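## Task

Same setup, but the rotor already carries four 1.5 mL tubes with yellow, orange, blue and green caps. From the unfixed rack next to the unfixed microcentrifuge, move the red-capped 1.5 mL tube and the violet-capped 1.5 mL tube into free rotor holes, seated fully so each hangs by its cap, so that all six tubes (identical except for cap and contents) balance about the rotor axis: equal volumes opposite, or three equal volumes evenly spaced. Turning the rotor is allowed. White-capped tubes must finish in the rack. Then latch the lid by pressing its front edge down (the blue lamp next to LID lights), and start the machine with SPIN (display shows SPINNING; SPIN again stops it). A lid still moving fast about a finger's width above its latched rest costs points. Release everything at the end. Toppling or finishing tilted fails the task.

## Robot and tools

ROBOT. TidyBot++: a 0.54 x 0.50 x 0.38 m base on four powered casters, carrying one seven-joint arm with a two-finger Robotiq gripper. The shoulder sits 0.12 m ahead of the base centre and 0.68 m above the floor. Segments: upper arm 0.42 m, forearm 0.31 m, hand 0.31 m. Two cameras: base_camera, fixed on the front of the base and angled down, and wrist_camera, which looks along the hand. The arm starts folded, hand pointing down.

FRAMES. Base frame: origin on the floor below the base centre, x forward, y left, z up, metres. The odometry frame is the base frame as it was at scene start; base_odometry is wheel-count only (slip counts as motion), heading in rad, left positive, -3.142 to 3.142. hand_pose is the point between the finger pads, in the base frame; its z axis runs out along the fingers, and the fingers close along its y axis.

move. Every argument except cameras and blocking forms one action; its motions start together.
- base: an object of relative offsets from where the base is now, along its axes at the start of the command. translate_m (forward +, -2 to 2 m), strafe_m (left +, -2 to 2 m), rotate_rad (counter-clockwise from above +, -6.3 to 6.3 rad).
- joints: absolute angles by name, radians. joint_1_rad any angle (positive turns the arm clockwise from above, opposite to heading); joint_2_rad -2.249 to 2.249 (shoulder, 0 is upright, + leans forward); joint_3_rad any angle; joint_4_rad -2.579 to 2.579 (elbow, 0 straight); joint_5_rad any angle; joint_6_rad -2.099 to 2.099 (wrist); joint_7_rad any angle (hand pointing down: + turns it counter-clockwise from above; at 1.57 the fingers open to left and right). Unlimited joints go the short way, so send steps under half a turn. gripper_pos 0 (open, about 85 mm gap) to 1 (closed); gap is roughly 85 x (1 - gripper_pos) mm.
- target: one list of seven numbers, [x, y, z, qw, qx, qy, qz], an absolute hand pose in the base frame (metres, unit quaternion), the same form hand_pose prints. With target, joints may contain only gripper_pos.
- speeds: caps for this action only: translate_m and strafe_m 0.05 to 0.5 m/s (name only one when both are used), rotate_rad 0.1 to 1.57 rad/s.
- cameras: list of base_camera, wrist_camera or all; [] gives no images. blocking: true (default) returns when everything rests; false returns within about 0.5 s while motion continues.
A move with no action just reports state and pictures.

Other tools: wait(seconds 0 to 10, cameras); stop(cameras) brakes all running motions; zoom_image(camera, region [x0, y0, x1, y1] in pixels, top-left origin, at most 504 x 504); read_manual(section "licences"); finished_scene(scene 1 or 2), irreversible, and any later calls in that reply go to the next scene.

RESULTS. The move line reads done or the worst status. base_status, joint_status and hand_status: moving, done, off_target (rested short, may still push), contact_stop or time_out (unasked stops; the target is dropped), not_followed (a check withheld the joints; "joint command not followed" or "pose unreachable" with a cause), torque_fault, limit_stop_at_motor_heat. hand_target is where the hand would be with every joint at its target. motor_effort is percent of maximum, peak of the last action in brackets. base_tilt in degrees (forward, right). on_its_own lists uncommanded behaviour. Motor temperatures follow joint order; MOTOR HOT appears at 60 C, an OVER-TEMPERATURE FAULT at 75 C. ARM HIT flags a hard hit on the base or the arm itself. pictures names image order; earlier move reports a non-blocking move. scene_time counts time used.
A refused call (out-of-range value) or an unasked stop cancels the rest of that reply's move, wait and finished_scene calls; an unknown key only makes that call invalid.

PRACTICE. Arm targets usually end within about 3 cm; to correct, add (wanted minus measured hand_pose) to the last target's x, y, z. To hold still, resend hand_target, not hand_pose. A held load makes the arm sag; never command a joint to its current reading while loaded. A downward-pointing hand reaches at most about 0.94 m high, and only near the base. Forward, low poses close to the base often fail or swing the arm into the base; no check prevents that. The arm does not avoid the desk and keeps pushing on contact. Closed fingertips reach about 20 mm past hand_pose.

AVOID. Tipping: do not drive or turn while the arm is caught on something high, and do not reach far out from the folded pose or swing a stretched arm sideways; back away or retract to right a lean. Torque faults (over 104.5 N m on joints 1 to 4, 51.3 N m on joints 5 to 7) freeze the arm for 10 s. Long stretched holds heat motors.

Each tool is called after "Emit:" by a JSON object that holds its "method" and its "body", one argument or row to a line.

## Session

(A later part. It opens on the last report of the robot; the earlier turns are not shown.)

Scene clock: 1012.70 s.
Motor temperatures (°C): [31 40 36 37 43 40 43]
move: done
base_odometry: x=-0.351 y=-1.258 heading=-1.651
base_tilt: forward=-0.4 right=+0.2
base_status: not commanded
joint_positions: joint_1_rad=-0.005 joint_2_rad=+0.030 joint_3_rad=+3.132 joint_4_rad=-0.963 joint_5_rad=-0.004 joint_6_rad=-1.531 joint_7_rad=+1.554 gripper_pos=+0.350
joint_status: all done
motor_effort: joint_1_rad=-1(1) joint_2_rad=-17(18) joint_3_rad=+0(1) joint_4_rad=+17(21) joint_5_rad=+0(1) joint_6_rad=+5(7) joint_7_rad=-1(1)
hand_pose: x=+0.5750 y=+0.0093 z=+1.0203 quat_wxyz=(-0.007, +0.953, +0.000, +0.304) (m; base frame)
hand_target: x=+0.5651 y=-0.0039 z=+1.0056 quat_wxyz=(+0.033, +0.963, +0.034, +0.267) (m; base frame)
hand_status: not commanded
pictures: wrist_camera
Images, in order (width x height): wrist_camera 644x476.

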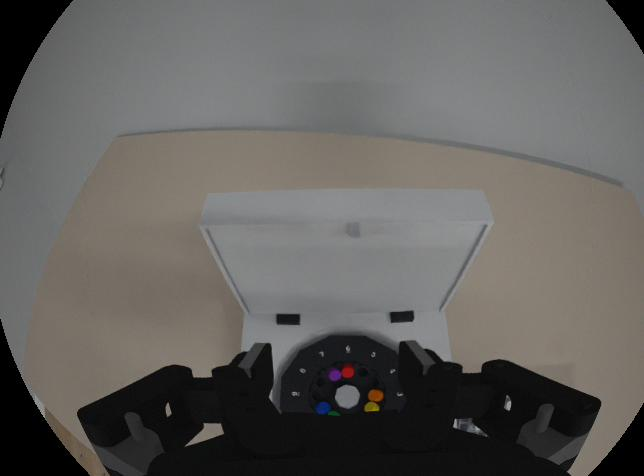

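Emit:
{"method": "move", "body": {
  "joints": {"joint_1_rad": -0.06, "joint_2_rad": 0.405, "joint_4_rad": -0.453, "joint_6_rad": -1.718, "joint_7_rad": -0.12},
  "cameras": ["wrist_camera"]
}}

Scene clock: 1039.83 s.
Motor temperatures (°C): [31 40 36 37 43 40 43]
move: done
base_odometry: x=-0.351 y=-1.258 heading=-1.651
base_tilt: forward=-0.4 right=+0.2
base_status: not commanded
joint_positions: joint_1_rad=-0.036 joint_2_rad=+0.393 joint_3_rad=+3.132 joint_4_rad=-0.467 joint_5_rad=-0.004 joint_6_rad=-1.650 joint_7_rad=-0.040 gripper_pos=+0.350
joint_status: all done
motor_effort: joint_1_rad=-1(2) joint_2_rad=-28(30) joint_3_rad=-1(1) joint_4_rad=+16(18) joint_5_rad=+0(1) joint_6_rad=+5(7) joint_7_rad=+0(2)
hand_pose: x=+0.7013 y=+0.0273 z=+1.0248 quat_wxyz=(-0.231, +0.674, -0.671, +0.208) (m; base frame)
hand_target: x=+0.6891 y=+0.0171 z=+1.0117 quat_wxyz=(-0.197, +0.649, -0.707, +0.200) (m; base frame)
hand_status: not commanded
pictures: wrist_camera
Images, in order (width x height): wrist_camera 644x476.

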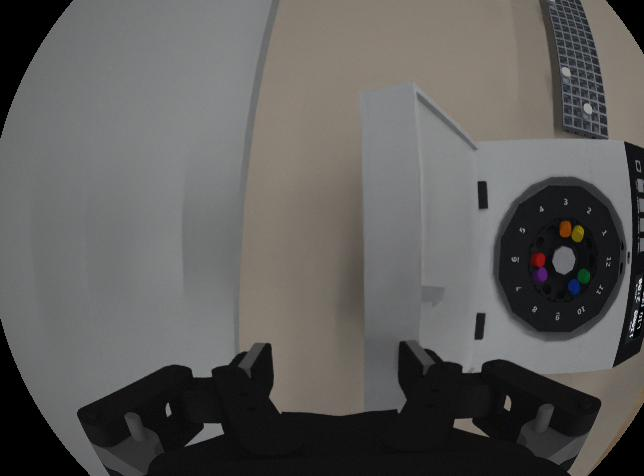

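Emit:
{"method": "move", "body": {
  "joints": {"gripper_pos": 0.0},
  "cameras": []
}}

Emit:
{"method": "move", "body": {
  "joints": {"joint_2_rad": 0.192, "joint_4_rad": -0.911, "joint_6_rad": -1.35},
  "cameras": ["wrist_camera"]
}}

Scene clock: 1064.70 s.
Motor temperatures (°C): [31 40 36 37 43 40 43]
move: done
base_odometry: x=-0.351 y=-1.258 heading=-1.651
base_tilt: forward=-0.4 right=+0.2
base_status: not commanded
joint_positions: joint_1_rad=-0.036 joint_2_rad=+0.393 joint_3_rad=+3.132 joint_4_rad=-0.467 joint_5_rad=-0.004 joint_6_rad=-1.652 joint_7_rad=-0.044 gripper_pos=+0.000
joint_status: all done
motor_effort: joint_1_rad=-1(1) joint_2_rad=-28(29) joint_3_rad=-1(1) joint_4_rad=+16(16) joint_5_rad=+0(0) joint_6_rad=+5(6) joint_7_rad=+0(1)
hand_pose: x=+0.7008 y=+0.0272 z=+1.0245 quat_wxyz=(-0.231, +0.673, -0.672, +0.207) (m; base frame)
hand_target: x=+0.6891 y=+0.0171 z=+1.0117 quat_wxyz=(-0.197, +0.649, -0.707, +0.200) (m; base frame)
hand_status: not commanded
pictures: none
No camera images: "cameras" was empty.

Scene clock: 1066.60 s.
Motor temperatures (°C): [31 40 36 37 43 40 43]
move: done
base_odometry: x=-0.351 y=-1.258 heading=-1.651
base_tilt: forward=-0.4 right=+0.2
base_status: not commanded
joint_positions: joint_1_rad=-0.036 joint_2_rad=+0.209 joint_3_rad=+3.132 joint_4_rad=-0.893 joint_5_rad=-0.004 joint_6_rad=-1.415 joint_7_rad=-0.044 gripper_pos=+0.000
joint_status: all done
motor_effort: joint_1_rad=-1(1) joint_2_rad=-25(29) joint_3_rad=+0(2) joint_4_rad=+18(19) joint_5_rad=+0(1) joint_6_rad=+5(6) joint_7_rad=+0(2)
hand_pose: x=+0.6680 y=+0.0267 z=+0.9828 quat_wxyz=(-0.228, +0.673, -0.672, +0.205) (m; base frame)
hand_target: x=+0.6775 y=+0.0167 z=+0.9967 quat_wxyz=(-0.240, +0.642, -0.687, +0.239) (m; base frame)
hand_status: not commanded
pictures: wrist_camera
Images, in order (width x height): wrist_camera 644x476.

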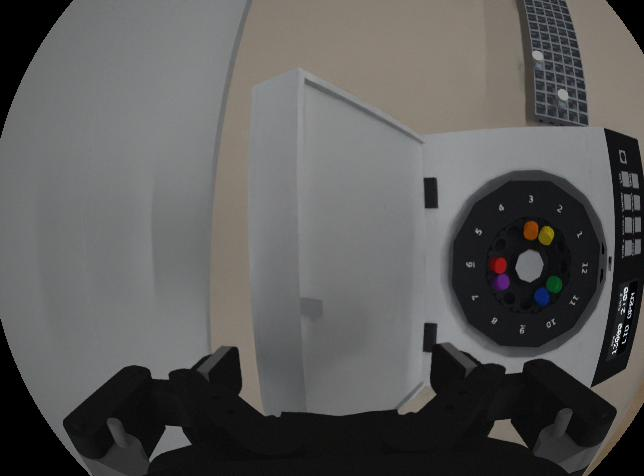

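Emit:
{"method": "move", "body": {
  "joints": {"joint_2_rad": 0.234, "joint_4_rad": -0.964, "joint_6_rad": -1.29},
  "cameras": ["wrist_camera"]
}}

Scene clock: 1090.93 s.
Motor temperatures (°C): [31 41 36 36 43 40 43]
move: done
base_odometry: x=-0.351 y=-1.258 heading=-1.651
base_tilt: forward=-0.4 right=+0.2
base_status: not commanded
joint_positions: joint_1_rad=-0.036 joint_2_rad=+0.228 joint_3_rad=+3.132 joint_4_rad=-0.950 joint_5_rad=-0.004 joint_6_rad=-1.352 joint_7_rad=-0.044 gripper_pos=+0.000
joint_status: all done
motor_effort: joint_1_rad=-1(1) joint_2_rad=-25(27) joint_3_rad=-1(2) joint_4_rad=+18(20) joint_5_rad=+0(1) joint_6_rad=+5(6) joint_7_rad=-1(1)
hand_pose: x=+0.6827 y=+0.0274 z=+0.9571 quat_wxyz=(-0.224, +0.675, -0.674, +0.201) (m; base frame)
hand_target: x=+0.6984 y=+0.0182 z=+0.9589 quat_wxyz=(-0.227, +0.648, -0.690, +0.229) (m; base frame)
hand_status: not commanded
pictures: wrist_camera
Images, in order (width x height): wrist_camera 644x476.

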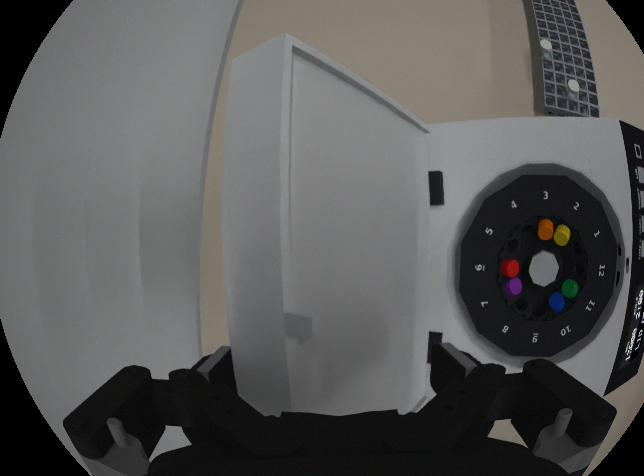

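Emit:
{"method": "zoom_image", "body": {
  "camera": "wrist_camera",
  "region": [140, 280, 320, 440]
}}

Scaled by 2.800.

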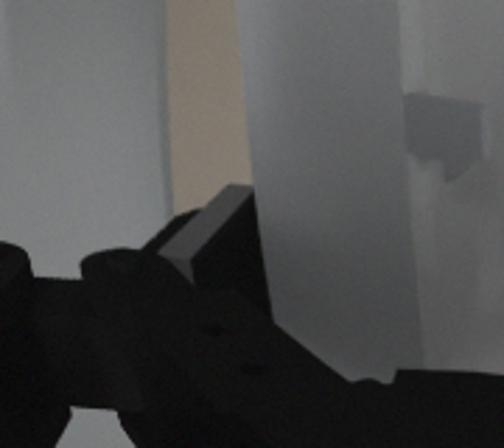

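Emit:
{"method": "move", "body": {
  "joints": {"joint_2_rad": 0.260, "joint_4_rad": -0.905},
  "cameras": ["wrist_camera"]
}}

Emit:
{"method": "zoom_image", "body": {
  "camera": "wrist_camera",
  "region": [140, 280, 320, 440]
}}

Scene clock: 1109.37 s.
Motor temperatures (°C): [31 41 36 36 43 40 43]
move: done
base_odometry: x=-0.351 y=-1.258 heading=-1.651
base_tilt: forward=-0.4 right=+0.2
base_status: not commanded
joint_positions: joint_1_rad=-0.036 joint_2_rad=+0.243 joint_3_rad=+3.132 joint_4_rad=-0.911 joint_5_rad=-0.004 joint_6_rad=-1.350 joint_7_rad=-0.044 gripper_pos=+0.000
joint_status: all done
motor_effort: joint_1_rad=+0(1) joint_2_rad=-26(26) joint_3_rad=+0(1) joint_4_rad=+18(20) joint_5_rad=+0(0) joint_6_rad=+6(6) joint_7_rad=+0(1)
hand_pose: x=+0.6921 y=+0.0277 z=+0.9674 quat_wxyz=(-0.233, +0.672, -0.671, +0.209) (m; base frame)
hand_target: x=+0.7131 y=+0.0191 z=+0.9722 quat_wxyz=(-0.239, +0.644, -0.686, +0.239) (m; base frame)
hand_status: not commanded
pictures: wrist_camera
Images, in order (width x height): wrist_camera 644x476.

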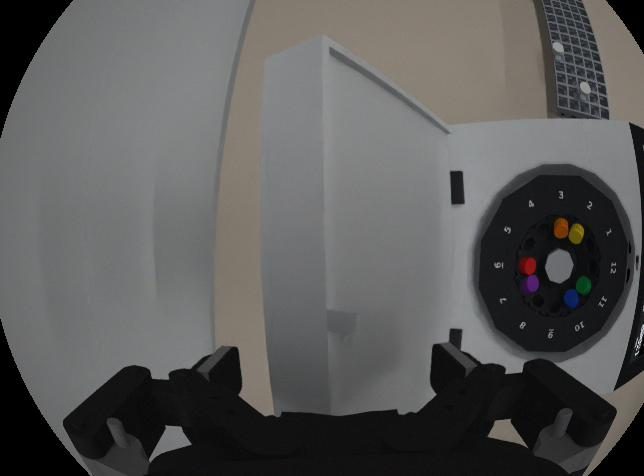

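Scaled by 2.800.

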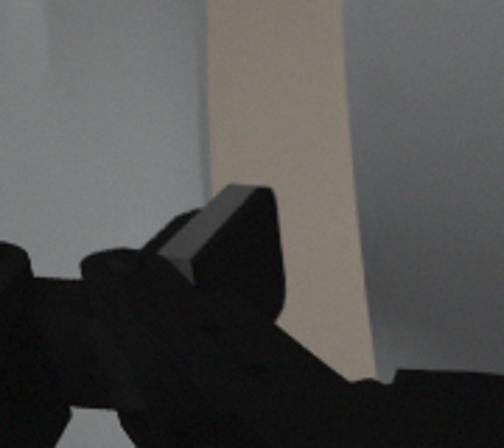

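Emit:
{"method": "move", "body": {
  "joints": {"joint_2_rad": 0.226, "joint_4_rad": -0.98, "joint_6_rad": -1.245},
  "cameras": ["wrist_camera"]
}}

Emit:
{"method": "zoom_image", "body": {
  "camera": "wrist_camera",
  "region": [140, 280, 320, 440]
}}

Scene clock: 1124.50 s.
Motor temperatures (°C): [31 41 36 36 43 40 43]
move: done
base_odometry: x=-0.351 y=-1.258 heading=-1.651
base_tilt: forward=-0.4 right=+0.2
base_status: not commanded
joint_positions: joint_1_rad=-0.036 joint_2_rad=+0.238 joint_3_rad=+3.132 joint_4_rad=-0.969 joint_5_rad=-0.004 joint_6_rad=-1.309 joint_7_rad=-0.044 gripper_pos=+0.000
joint_status: all done
motor_effort: joint_1_rad=-1(1) joint_2_rad=-26(28) joint_3_rad=+0(1) joint_4_rad=+19(19) joint_5_rad=+0(1) joint_6_rad=+5(6) joint_7_rad=+0(1)
hand_pose: x=+0.6936 y=+0.0278 z=+0.9506 quat_wxyz=(-0.229, +0.673, -0.672, +0.206) (m; base frame)
hand_target: x=+0.7050 y=+0.0188 z=+0.9645 quat_wxyz=(-0.241, +0.644, -0.685, +0.240) (m; base frame)
hand_status: not commanded
pictures: wrist_camera
Images, in order (width x height): wrist_camera 644x476.

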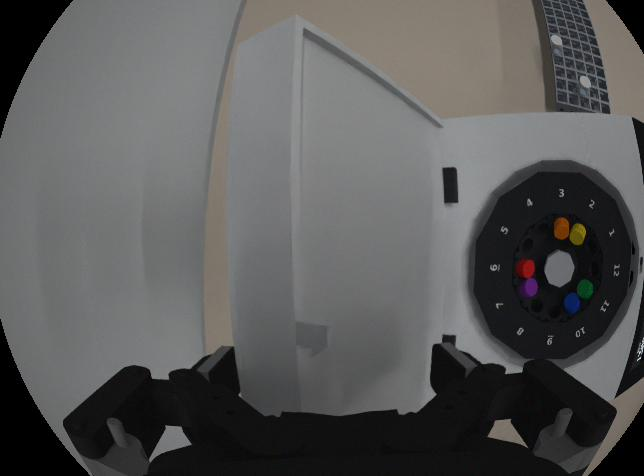

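Scaled by 2.800.

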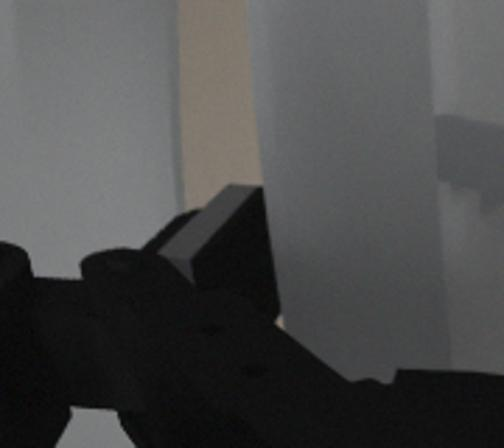

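Emit:
{"method": "move", "body": {
  "joints": {"joint_2_rad": 0.186, "joint_4_rad": -1.026, "joint_6_rad": -1.236},
  "cameras": ["wrist_camera"]
}}

Scene clock: 1151.93 s.
Motor temperatures (°C): [31 41 36 36 43 40 43]
move: done
base_odometry: x=-0.351 y=-1.258 heading=-1.651
base_tilt: forward=-0.4 right=+0.2
base_status: not commanded
joint_positions: joint_1_rad=-0.036 joint_2_rad=+0.203 joint_3_rad=+3.132 joint_4_rad=-1.012 joint_5_rad=-0.004 joint_6_rad=-1.291 joint_7_rad=-0.044 gripper_pos=+0.000
joint_status: all done
motor_effort: joint_1_rad=-1(1) joint_2_rad=-25(27) joint_3_rad=+0(1) joint_4_rad=+19(19) joint_5_rad=+0(1) joint_6_rad=+5(6) joint_7_rad=-1(1)
hand_pose: x=+0.6826 y=+0.0275 z=+0.9533 quat_wxyz=(-0.233, +0.672, -0.671, +0.209) (m; base frame)
hand_target: x=+0.6899 y=+0.0180 z=+0.9668 quat_wxyz=(-0.242, +0.644, -0.685, +0.241) (m; base frame)
hand_status: not commanded
pictures: wrist_camera
Images, in order (width x height): wrist_camera 644x476.

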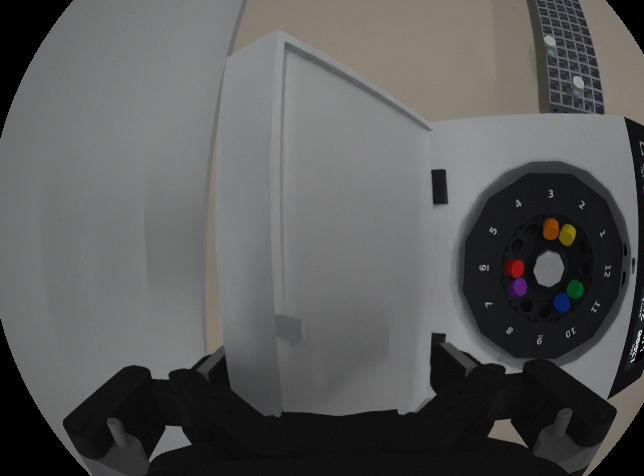

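Emit:
{"method": "zoom_image", "body": {
  "camera": "wrist_camera",
  "region": [160, 320, 270, 420]
}}

Scaled by 4.582.

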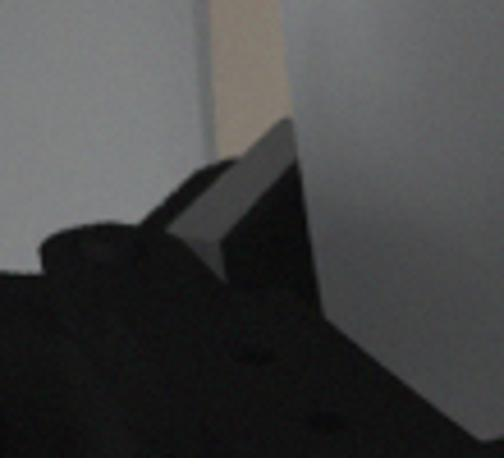

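Emit:
{"method": "move", "body": {
  "joints": {"joint_2_rad": 0.145, "joint_4_rad": -1.072, "joint_6_rad": -1.228},
  "cameras": ["wrist_camera"]
}}

Emit:
{"method": "zoom_image", "body": {
  "camera": "wrist_camera",
  "region": [160, 320, 270, 420]
}}

Scene clock: 1157.63 s.
Motor temperatures (°C): [31 41 36 36 43 40 43]
move: done
base_odometry: x=-0.351 y=-1.258 heading=-1.651
base_tilt: forward=-0.4 right=+0.2
base_status: not commanded
joint_positions: joint_1_rad=-0.036 joint_2_rad=+0.162 joint_3_rad=+3.132 joint_4_rad=-1.051 joint_5_rad=-0.004 joint_6_rad=-1.270 joint_7_rad=-0.044 gripper_pos=+0.000
joint_status: all done
motor_effort: joint_1_rad=-1(1) joint_2_rad=-23(27) joint_3_rad=+0(1) joint_4_rad=+17(19) joint_5_rad=+0(0) joint_6_rad=+4(5) joint_7_rad=-1(1)
hand_pose: x=+0.6711 y=+0.0271 z=+0.9608 quat_wxyz=(-0.240, +0.670, -0.669, +0.216) (m; base frame)
hand_target: x=+0.6742 y=+0.0171 z=+0.9688 quat_wxyz=(-0.243, +0.644, -0.684, +0.242) (m; base frame)
hand_status: not commanded
pictures: wrist_camera
Images, in order (width x height): wrist_camera 644x476.

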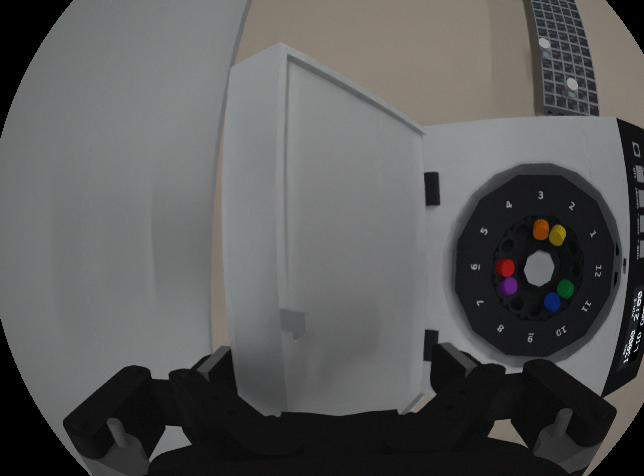

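Scaled by 4.582.

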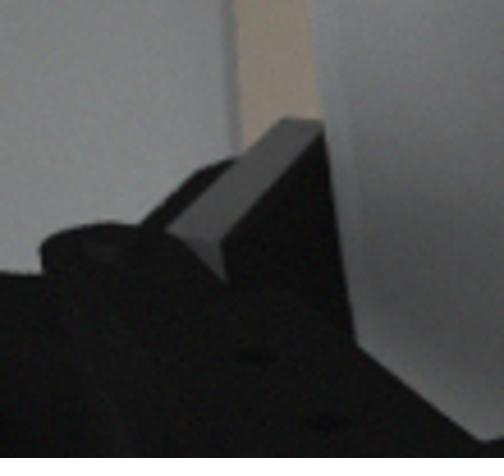

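Emit:
{"method": "move", "body": {
  "joints": {"joint_2_rad": 0.125, "joint_4_rad": -1.122, "joint_6_rad": -1.195},
  "cameras": ["wrist_camera"]
}}

Emit:
{"method": "zoom_image", "body": {
  "camera": "wrist_camera",
  "region": [160, 320, 270, 420]
}}

Scene clock: 1166.70 s.
Motor temperatures (°C): [31 41 36 36 43 40 43]
move: done
base_odometry: x=-0.351 y=-1.258 heading=-1.651
base_tilt: forward=-0.4 right=+0.2
base_status: not commanded
joint_positions: joint_1_rad=-0.036 joint_2_rad=+0.139 joint_3_rad=+3.132 joint_4_rad=-1.092 joint_5_rad=-0.004 joint_6_rad=-1.232 joint_7_rad=-0.044 gripper_pos=+0.000
joint_status: all done
motor_effort: joint_1_rad=-1(1) joint_2_rad=-22(24) joint_3_rad=-1(1) joint_4_rad=+17(18) joint_5_rad=+0(0) joint_6_rad=+3(4) joint_7_rad=-1(1)
hand_pose: x=+0.6682 y=+0.0272 z=+0.9607 quat_wxyz=(-0.247, +0.667, -0.666, +0.222) (m; base frame)
hand_target: x=+0.6697 y=+0.0170 z=+0.9616 quat_wxyz=(-0.244, +0.644, -0.683, +0.242) (m; base frame)
hand_status: not commanded
pictures: wrist_camera
Images, in order (width x height): wrist_camera 644x476.

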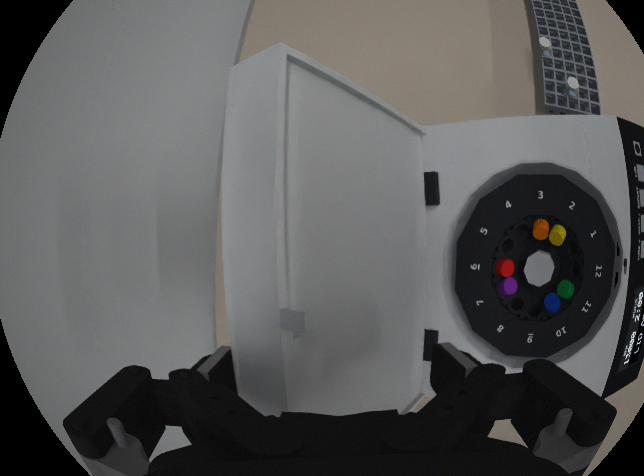

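Scaled by 4.582.

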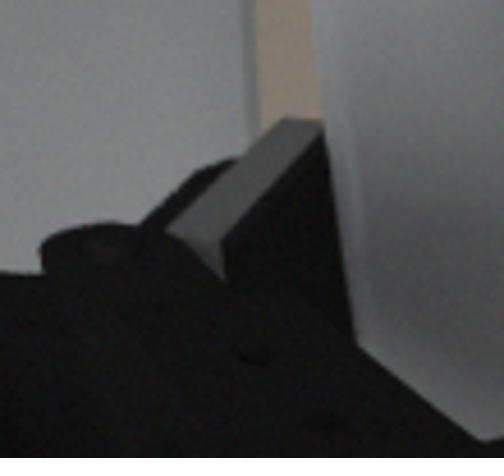

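Emit:
{"method": "move", "body": {
  "joints": {"joint_2_rad": 0.198, "joint_4_rad": -0.99, "joint_6_rad": -1.365},
  "cameras": ["wrist_camera"]
}}

Emit:
{"method": "zoom_image", "body": {
  "camera": "wrist_camera",
  "region": [160, 320, 270, 420]
}}

Scene clock: 1195.57 s.
Motor temperatures (°C): [31 41 36 36 43 40 43]
move: done
base_odometry: x=-0.351 y=-1.258 heading=-1.651
base_tilt: forward=-0.4 right=+0.2
base_status: not commanded
joint_positions: joint_1_rad=-0.036 joint_2_rad=+0.182 joint_3_rad=+3.132 joint_4_rad=-1.002 joint_5_rad=-0.004 joint_6_rad=-1.306 joint_7_rad=-0.044 gripper_pos=+0.000
joint_status: all done
motor_effort: joint_1_rad=+0(1) joint_2_rad=-24(24) joint_3_rad=+0(1) joint_4_rad=+19(20) joint_5_rad=+0(0) joint_6_rad=+6(6) joint_7_rad=-1(1)
hand_pose: x=+0.6741 y=+0.0273 z=+0.9669 quat_wxyz=(-0.238, +0.670, -0.669, +0.214) (m; base frame)
hand_target: x=+0.6660 y=+0.0159 z=+0.9533 quat_wxyz=(-0.203, +0.654, -0.698, +0.209) (m; base frame)
hand_status: not commanded
pictures: wrist_camera
Images, in order (width x height): wrist_camera 644x476.

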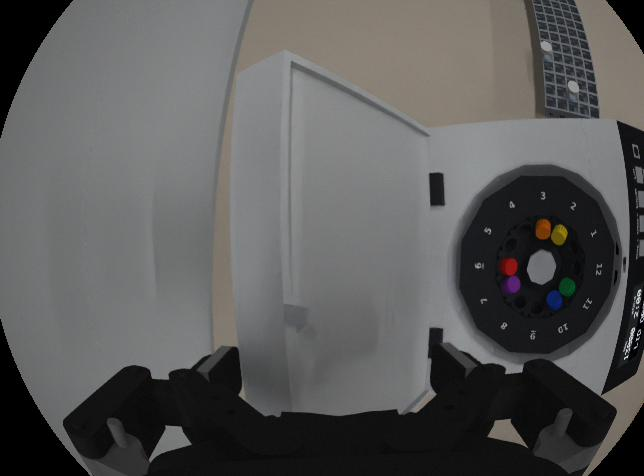

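Scaled by 4.582.

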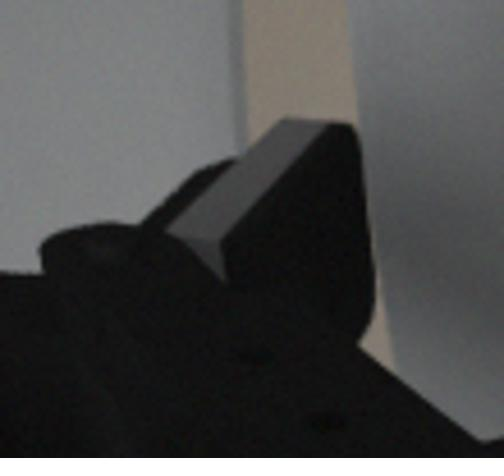

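Emit:
{"method": "move", "body": {
  "joints": {"joint_2_rad": 0.212, "joint_4_rad": -1.03, "joint_6_rad": -1.222},
  "cameras": ["wrist_camera"]
}}

Emit:
{"method": "zoom_image", "body": {
  "camera": "wrist_camera",
  "region": [160, 320, 270, 420]
}}

Scene clock: 1202.87 s.
Motor temperatures (°C): [31 41 36 36 43 40 43]
move: done
base_odometry: x=-0.351 y=-1.258 heading=-1.651
base_tilt: forward=-0.4 right=+0.2
base_status: not commanded
joint_positions: joint_1_rad=-0.036 joint_2_rad=+0.197 joint_3_rad=+3.132 joint_4_rad=-1.021 joint_5_rad=-0.004 joint_6_rad=-1.237 joint_7_rad=-0.044 gripper_pos=+0.000
joint_status: all done
motor_effort: joint_1_rad=-1(1) joint_2_rad=-25(26) joint_3_rad=-1(1) joint_4_rad=+19(20) joint_5_rad=+0(0) joint_6_rad=+6(7) joint_7_rad=+0(1)
hand_pose: x=+0.6927 y=+0.0281 z=+0.9625 quat_wxyz=(-0.250, +0.666, -0.665, +0.225) (m; base frame)
hand_target: x=+0.7000 y=+0.0187 z=+0.9526 quat_wxyz=(-0.236, +0.647, -0.686, +0.236) (m; base frame)
hand_status: not commanded
pictures: wrist_camera
Images, in order (width x height): wrist_camera 644x476.

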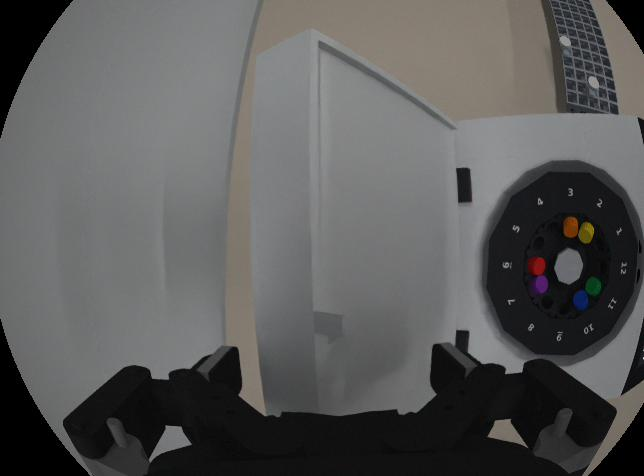

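Scaled by 4.582.

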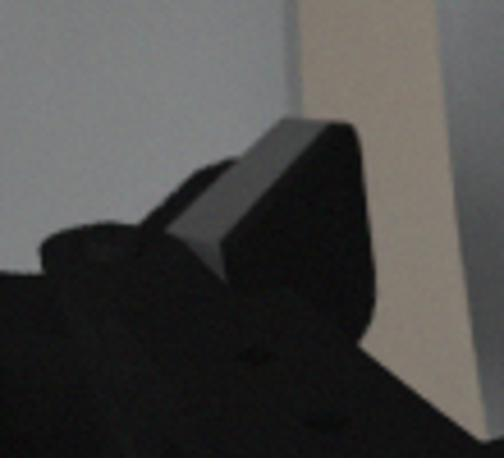

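Emit:
{"method": "move", "body": {
  "joints": {"joint_2_rad": 0.175, "joint_4_rad": -1.058, "joint_6_rad": -1.32},
  "cameras": ["wrist_camera"]
}}

Emit:
{"method": "zoom_image", "body": {
  "camera": "wrist_camera",
  "region": [160, 320, 270, 420]
}}

Scene clock: 1208.80 s.
Motor temperatures (°C): [31 41 36 36 43 40 43]
move: done
base_odometry: x=-0.351 y=-1.258 heading=-1.651
base_tilt: forward=-0.4 right=+0.2
base_status: not commanded
joint_positions: joint_1_rad=-0.036 joint_2_rad=+0.183 joint_3_rad=+3.132 joint_4_rad=-1.039 joint_5_rad=-0.004 joint_6_rad=-1.275 joint_7_rad=-0.044 gripper_pos=+0.000
joint_status: all done
motor_effort: joint_1_rad=-1(1) joint_2_rad=-24(26) joint_3_rad=-1(1) joint_4_rad=+18(20) joint_5_rad=+0(1) joint_6_rad=+4(6) joint_7_rad=+0(1)
hand_pose: x=+0.6774 y=+0.0276 z=+0.9544 quat_wxyz=(-0.236, +0.671, -0.670, +0.212) (m; base frame)
hand_target: x=+0.6615 y=+0.0158 z=+0.9419 quat_wxyz=(-0.203, +0.655, -0.697, +0.209) (m; base frame)
hand_status: not commanded
pictures: wrist_camera
Images, in order (width x height): wrist_camera 644x476.

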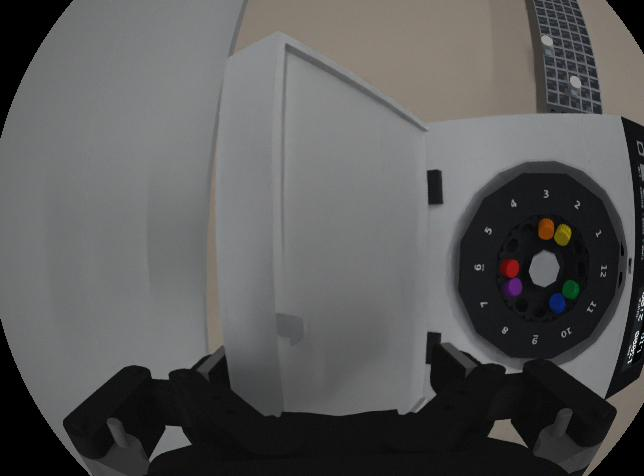

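Scaled by 4.582.

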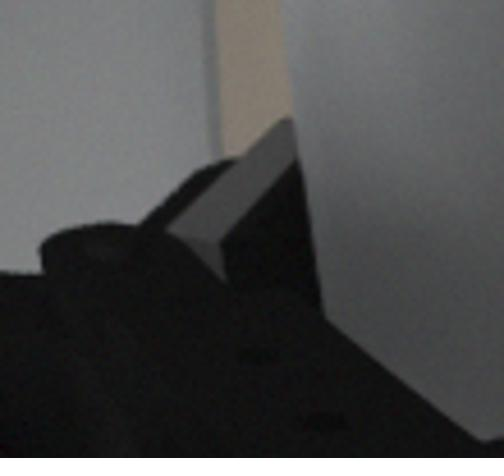

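Emit:
{"method": "move", "body": {
  "joints": {"joint_2_rad": 0.101, "joint_4_rad": -1.142, "joint_6_rad": -1.245},
  "cameras": ["wrist_camera"]
}}

Emit:
{"method": "zoom_image", "body": {
  "camera": "wrist_camera",
  "region": [160, 320, 270, 420]
}}

Scene clock: 1218.50 s.
Motor temperatures (°C): [31 41 36 36 43 40 43]
move: done
base_odometry: x=-0.351 y=-1.258 heading=-1.651
base_tilt: forward=-0.4 right=+0.2
base_status: not commanded
joint_positions: joint_1_rad=-0.038 joint_2_rad=+0.112 joint_3_rad=+3.132 joint_4_rad=-1.118 joint_5_rad=-0.004 joint_6_rad=-1.264 joint_7_rad=-0.044 gripper_pos=+0.000
joint_status: all done
motor_effort: joint_1_rad=+0(1) joint_2_rad=-21(25) joint_3_rad=+0(1) joint_4_rad=+17(19) joint_5_rad=+0(1) joint_6_rad=+4(4) joint_7_rad=-1(1)
hand_pose: x=+0.6494 y=+0.0273 z=+0.9565 quat_wxyz=(-0.236, +0.672, -0.669, +0.213) (m; base frame)
hand_target: x=+0.6482 y=+0.0154 z=+0.9550 quat_wxyz=(-0.227, +0.649, -0.689, +0.229) (m; base frame)
hand_status: not commanded
pictures: wrist_camera
Images, in order (width x height): wrist_camera 644x476.

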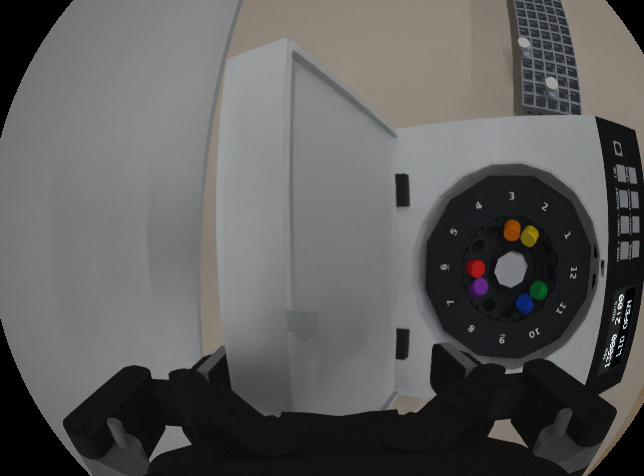

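Scaled by 4.582.

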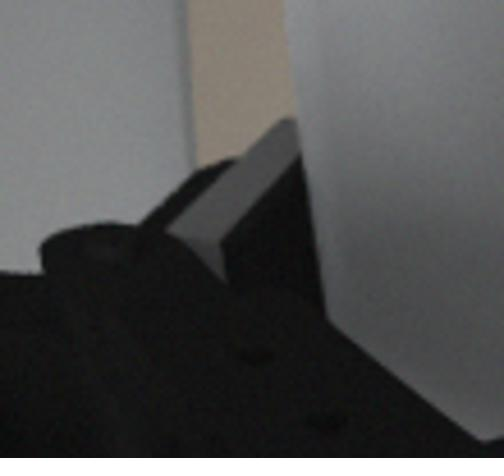

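Emit:
{"method": "move", "body": {
  "joints": {"joint_2_rad": 0.193, "joint_4_rad": -0.965, "joint_6_rad": -1.42},
  "cameras": ["wrist_camera"]
}}

Emit:
{"method": "zoom_image", "body": {
  "camera": "wrist_camera",
  "region": [160, 320, 270, 420]
}}

Scene clock: 1229.57 s.
Motor temperatures (°C): [31 41 36 36 43 40 43]
move: done
base_odometry: x=-0.351 y=-1.258 heading=-1.651
base_tilt: forward=-0.4 right=+0.2
base_status: not commanded
joint_positions: joint_1_rad=-0.038 joint_2_rad=+0.175 joint_3_rad=+3.132 joint_4_rad=-0.978 joint_5_rad=-0.004 joint_6_rad=-1.355 joint_7_rad=-0.044 gripper_pos=+0.000
joint_status: all done
motor_effort: joint_1_rad=-1(1) joint_2_rad=-23(24) joint_3_rad=-1(1) joint_4_rad=+18(19) joint_5_rad=+0(1) joint_6_rad=+5(6) joint_7_rad=+0(1)
hand_pose: x=+0.6631 y=+0.0278 z=+0.9725 quat_wxyz=(-0.232, +0.673, -0.671, +0.208) (m; base frame)
hand_target: x=+0.6538 y=+0.0150 z=+0.9582 quat_wxyz=(-0.194, +0.655, -0.702, +0.201) (m; base frame)
hand_status: not commanded
pictures: wrist_camera
Images, in order (width x height): wrist_camera 644x476.

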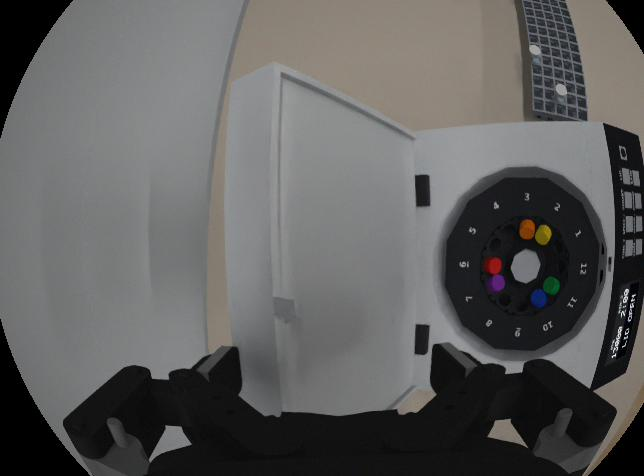

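Scaled by 4.582.

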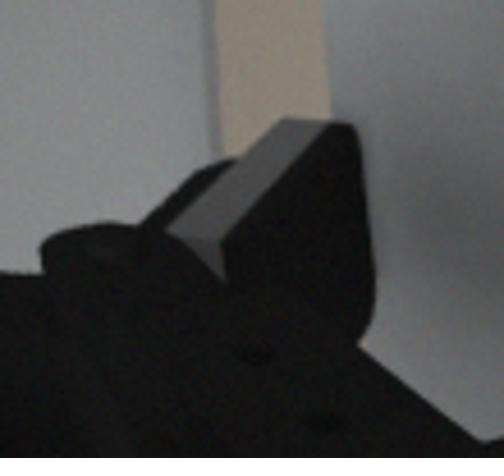

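Emit:
{"method": "move", "body": {
  "joints": {"joint_2_rad": 0.262, "joint_4_rad": -0.903},
  "cameras": []
}}

Emit:
{"method": "move", "body": {
  "joints": {"joint_2_rad": 0.226, "joint_4_rad": -0.983, "joint_6_rad": -1.25},
  "cameras": ["wrist_camera"]
}}

Emit:
{"method": "zoom_image", "body": {
  "camera": "wrist_camera",
  "region": [160, 320, 270, 420]
}}

Scene clock: 1255.87 s.
Motor temperatures (°C): [31 41 36 36 43 40 43]
move: done
base_odometry: x=-0.351 y=-1.258 heading=-1.651
base_tilt: forward=-0.4 right=+0.2
base_status: not commanded
joint_positions: joint_1_rad=-0.038 joint_2_rad=+0.252 joint_3_rad=+3.132 joint_4_rad=-0.912 joint_5_rad=-0.004 joint_6_rad=-1.356 joint_7_rad=-0.044 gripper_pos=+0.000
joint_status: all done
motor_effort: joint_1_rad=+0(1) joint_2_rad=-26(28) joint_3_rad=+0(1) joint_4_rad=+18(19) joint_5_rad=+0(1) joint_6_rad=+5(6) joint_7_rad=+0(2)
hand_pose: x=+0.6931 y=+0.0289 z=+0.9605 quat_wxyz=(-0.228, +0.674, -0.672, +0.204) (m; base frame)
hand_target: x=+0.6811 y=+0.0166 z=+0.9485 quat_wxyz=(-0.192, +0.656, -0.702, +0.199) (m; base frame)
hand_status: not commanded
pictures: none
No camera images: "cameras" was empty.

Scene clock: 1256.70 s.
Motor temperatures (°C): [31 41 36 36 43 40 43]
move: done
base_odometry: x=-0.351 y=-1.258 heading=-1.651
base_tilt: forward=-0.4 right=+0.2
base_status: not commanded
joint_positions: joint_1_rad=-0.038 joint_2_rad=+0.242 joint_3_rad=+3.132 joint_4_rad=-0.970 joint_5_rad=-0.004 joint_6_rad=-1.289 joint_7_rad=-0.044 gripper_pos=+0.000
joint_status: all done
motor_effort: joint_1_rad=-1(1) joint_2_rad=-26(27) joint_3_rad=-1(1) joint_4_rad=+19(20) joint_5_rad=+0(0) joint_6_rad=+5(6) joint_7_rad=+0(2)
hand_pose: x=+0.6993 y=+0.0293 z=+0.9513 quat_wxyz=(-0.235, +0.672, -0.670, +0.210) (m; base frame)
hand_target: x=+0.7034 y=+0.0187 z=+0.9620 quat_wxyz=(-0.238, +0.645, -0.686, +0.237) (m; base frame)
hand_status: not commanded
pictures: wrist_camera
Images, in order (width x height): wrist_camera 644x476.

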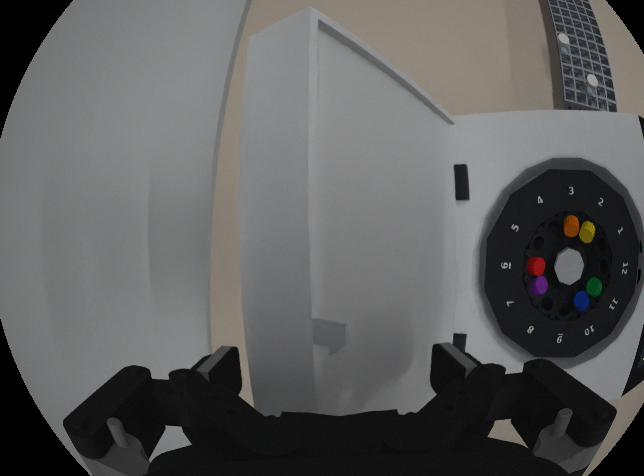

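Scaled by 4.582.

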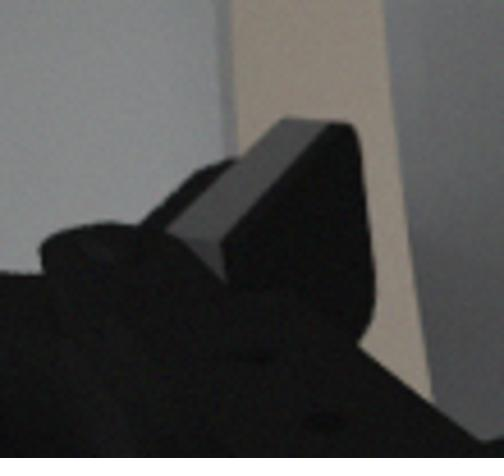

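Emit:
{"method": "move", "body": {
  "joints": {"joint_2_rad": 0.101, "joint_4_rad": -1.142, "joint_6_rad": -1.24},
  "cameras": ["wrist_camera"]
}}

Emit:
{"method": "move", "body": {
  "joints": {"joint_2_rad": 0.078, "joint_4_rad": -1.161, "joint_6_rad": -1.205, "gripper_pos": 0.12},
  "cameras": ["wrist_camera"]
}}

Emit:
{"method": "zoom_image", "body": {
  "camera": "wrist_camera",
  "region": [160, 300, 300, 420]
}}

Scene clock: 1268.97 s.
Motor temperatures (°C): [31 41 36 36 43 40 43]
move: done
base_odometry: x=-0.351 y=-1.258 heading=-1.651
base_tilt: forward=-0.4 right=+0.2
base_status: not commanded
joint_positions: joint_1_rad=-0.038 joint_2_rad=+0.114 joint_3_rad=+3.132 joint_4_rad=-1.118 joint_5_rad=-0.004 joint_6_rad=-1.277 joint_7_rad=-0.044 gripper_pos=+0.000
joint_status: all done
motor_effort: joint_1_rad=+0(1) joint_2_rad=-21(27) joint_3_rad=+0(2) joint_4_rad=+17(20) joint_5_rad=+0(1) joint_6_rad=+4(5) joint_7_rad=+0(2)
hand_pose: x=+0.6468 y=+0.0275 z=+0.9531 quat_wxyz=(-0.231, +0.673, -0.671, +0.208) (m; base frame)
hand_target: x=+0.6494 y=+0.0155 z=+0.9559 quat_wxyz=(-0.229, +0.648, -0.689, +0.230) (m; base frame)
hand_status: not commanded
pictures: wrist_camera
Images, in order (width x height): wrist_camera 644x476.

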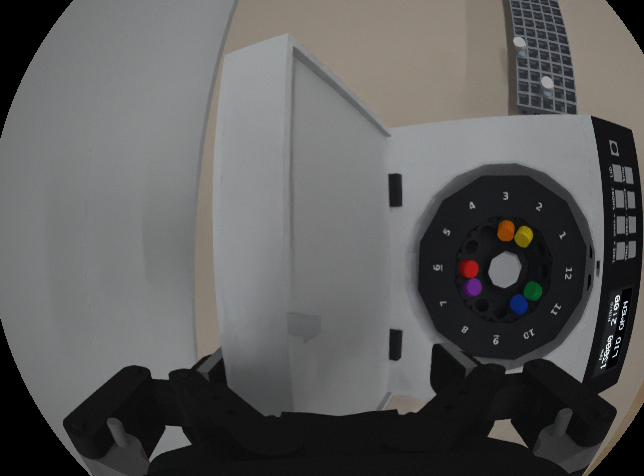

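Scene clock: 1269.57 s.
Motor temperatures (°C): [31 41 36 36 43 40 43]
move: done
base_odometry: x=-0.351 y=-1.258 heading=-1.651
base_tilt: forward=-0.4 right=+0.2
base_status: not commanded
joint_positions: joint_1_rad=-0.038 joint_2_rad=+0.095 joint_3_rad=+3.132 joint_4_rad=-1.140 joint_5_rad=-0.004 joint_6_rad=-1.246 joint_7_rad=-0.044 gripper_pos=+0.120
joint_status: all done
motor_effort: joint_1_rad=-1(1) joint_2_rad=-21(22) joint_3_rad=-1(1) joint_4_rad=+18(19) joint_5_rad=+0(1) joint_6_rad=+4(5) joint_7_rad=-1(1)
hand_pose: x=+0.6460 y=+0.0276 z=+0.9584 quat_wxyz=(-0.241, +0.670, -0.668, +0.217) (m; base frame)
hand_target: x=+0.6488 y=+0.0157 z=+0.9656 quat_wxyz=(-0.243, +0.644, -0.684, +0.242) (m; base frame)
hand_status: not commanded
pictures: wrist_camera
Images, in order (width x height): wrist_camera 644x476.

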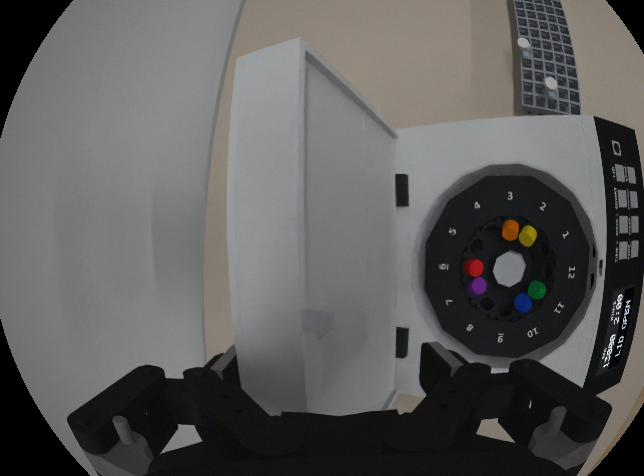

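Scaled by 3.600.

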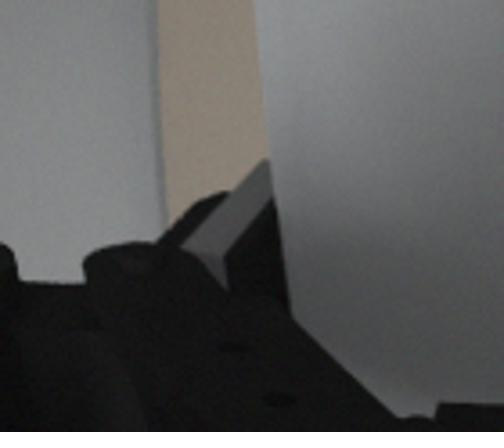

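Emit:
{"method": "move", "body": {
  "joints": {"joint_2_rad": 0.036, "joint_4_rad": -1.224, "joint_6_rad": -1.148, "gripper_pos": 0.24},
  "cameras": []
}}

Emit:
{"method": "move", "body": {
  "joints": {"joint_2_rad": -0.008, "joint_4_rad": -1.289, "joint_6_rad": -1.093, "gripper_pos": 0.35},
  "cameras": ["wrist_camera"]
}}

Emit:
{"method": "zoom_image", "body": {
  "camera": "wrist_camera",
  "region": [160, 300, 300, 420]
}}

Scene clock: 1273.20 s.
Motor temperatures (°C): [31 41 36 36 43 40 43]
move: done
base_odometry: x=-0.351 y=-1.258 heading=-1.651
base_tilt: forward=-0.4 right=+0.2
base_status: not commanded
joint_positions: joint_1_rad=-0.039 joint_2_rad=+0.051 joint_3_rad=+3.132 joint_4_rad=-1.201 joint_5_rad=-0.004 joint_6_rad=-1.197 joint_7_rad=-0.044 gripper_pos=+0.240
joint_status: all done
motor_effort: joint_1_rad=-1(2) joint_2_rad=-19(21) joint_3_rad=+0(1) joint_4_rad=+18(19) joint_5_rad=+0(1) joint_6_rad=+4(4) joint_7_rad=-1(2)
hand_pose: x=+0.6367 y=+0.0275 z=+0.9614 quat_wxyz=(-0.252, +0.667, -0.664, +0.227) (m; base frame)
hand_target: x=+0.6417 y=+0.0157 z=+0.9677 quat_wxyz=(-0.256, +0.641, -0.678, +0.253) (m; base frame)
hand_status: not commanded
pictures: none
No camera images: "cameras" was empty.

Scene clock: 1274.00 s.
Motor temperatures (°C): [31 41 36 36 43 40 43]
move: done
base_odometry: x=-0.351 y=-1.258 heading=-1.651
base_tilt: forward=-0.4 right=+0.2
base_status: not commanded
joint_positions: joint_1_rad=-0.039 joint_2_rad=+0.005 joint_3_rad=+3.132 joint_4_rad=-1.265 joint_5_rad=-0.004 joint_6_rad=-1.145 joint_7_rad=-0.044 gripper_pos=+0.350
joint_status: all done
motor_effort: joint_1_rad=-1(1) joint_2_rad=-18(20) joint_3_rad=+0(1) joint_4_rad=+18(19) joint_5_rad=+0(1) joint_6_rad=+5(5) joint_7_rad=-1(1)
hand_pose: x=+0.6275 y=+0.0274 z=+0.9630 quat_wxyz=(-0.264, +0.663, -0.659, +0.238) (m; base frame)
hand_target: x=+0.6329 y=+0.0156 z=+0.9688 quat_wxyz=(-0.268, +0.637, -0.673, +0.263) (m; base frame)
hand_status: not commanded
pictures: wrist_camera
Images, in order (width x height): wrist_camera 644x476.

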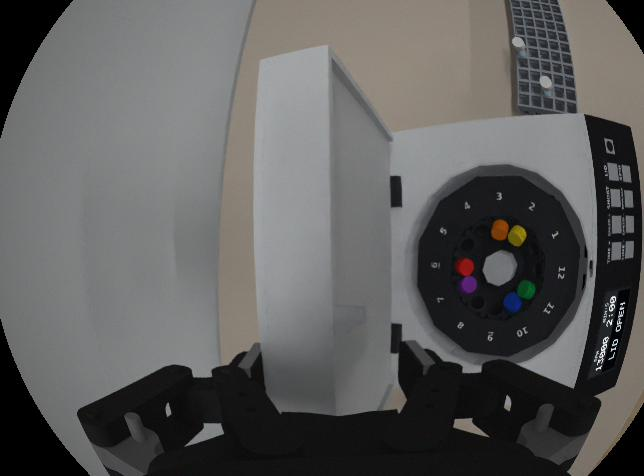

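Scaled by 3.600.

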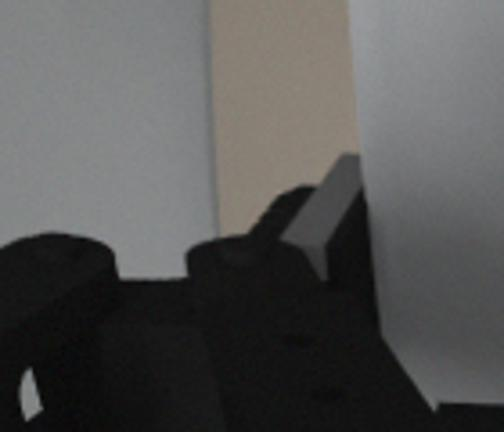

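Emit:
{"method": "move", "body": {
  "joints": {"joint_2_rad": -0.053, "joint_4_rad": -1.387, "joint_6_rad": -1.03},
  "cameras": []
}}

Emit:
{"method": "move", "body": {
  "joints": {"joint_2_rad": -0.102, "joint_4_rad": -1.474, "joint_6_rad": -0.962},
  "cameras": ["wrist_camera"]
}}

Scene clock: 1277.27 s.
Motor temperatures (°C): [31 41 36 36 43 40 43]
move: done
base_odometry: x=-0.351 y=-1.258 heading=-1.651
base_tilt: forward=-0.4 right=+0.2
base_status: not commanded
joint_positions: joint_1_rad=-0.039 joint_2_rad=-0.043 joint_3_rad=+3.132 joint_4_rad=-1.360 joint_5_rad=-0.004 joint_6_rad=-1.084 joint_7_rad=-0.044 gripper_pos=+0.350
joint_status: all done
motor_effort: joint_1_rad=-1(1) joint_2_rad=-16(18) joint_3_rad=+0(1) joint_4_rad=+18(19) joint_5_rad=+0(0) joint_6_rad=+5(5) joint_7_rad=-1(1)
hand_pose: x=+0.6144 y=+0.0268 z=+0.9514 quat_wxyz=(-0.269, +0.661, -0.658, +0.243) (m; base frame)
hand_target: x=+0.6206 y=+0.0155 z=+0.9543 quat_wxyz=(-0.272, +0.637, -0.670, +0.266) (m; base frame)
hand_status: not commanded
pictures: none
No camera images: "cameras" was empty.

Scene clock: 1278.13 s.
Motor temperatures (°C): [31 41 36 36 43 40 43]
move: done
base_odometry: x=-0.351 y=-1.258 heading=-1.651
base_tilt: forward=-0.4 right=+0.2
base_status: not commanded
joint_positions: joint_1_rad=-0.040 joint_2_rad=-0.090 joint_3_rad=+3.132 joint_4_rad=-1.450 joint_5_rad=-0.004 joint_6_rad=-1.019 joint_7_rad=-0.044 gripper_pos=+0.350
joint_status: all done
motor_effort: joint_1_rad=-1(1) joint_2_rad=-14(17) joint_3_rad=+0(1) joint_4_rad=+19(19) joint_5_rad=+0(1) joint_6_rad=+5(6) joint_7_rad=+0(2)
hand_pose: x=+0.6027 y=+0.0264 z=+0.9419 quat_wxyz=(-0.276, +0.658, -0.655, +0.250) (m; base frame)
hand_target: x=+0.6091 y=+0.0155 z=+0.9477 quat_wxyz=(-0.283, +0.635, -0.665, +0.274) (m; base frame)
hand_status: not commanded
pictures: wrist_camera
Images, in order (width x height): wrist_camera 644x476.

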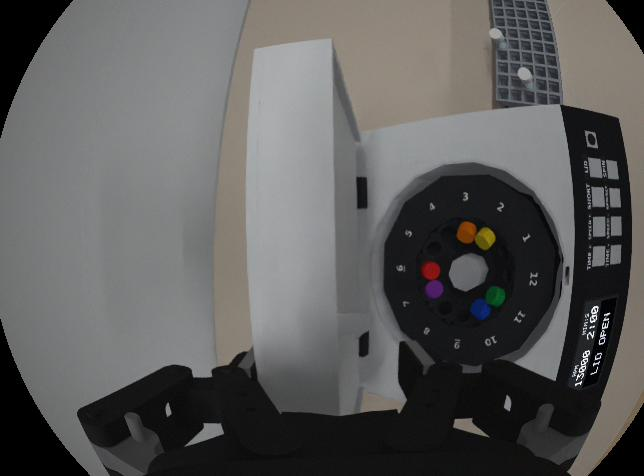

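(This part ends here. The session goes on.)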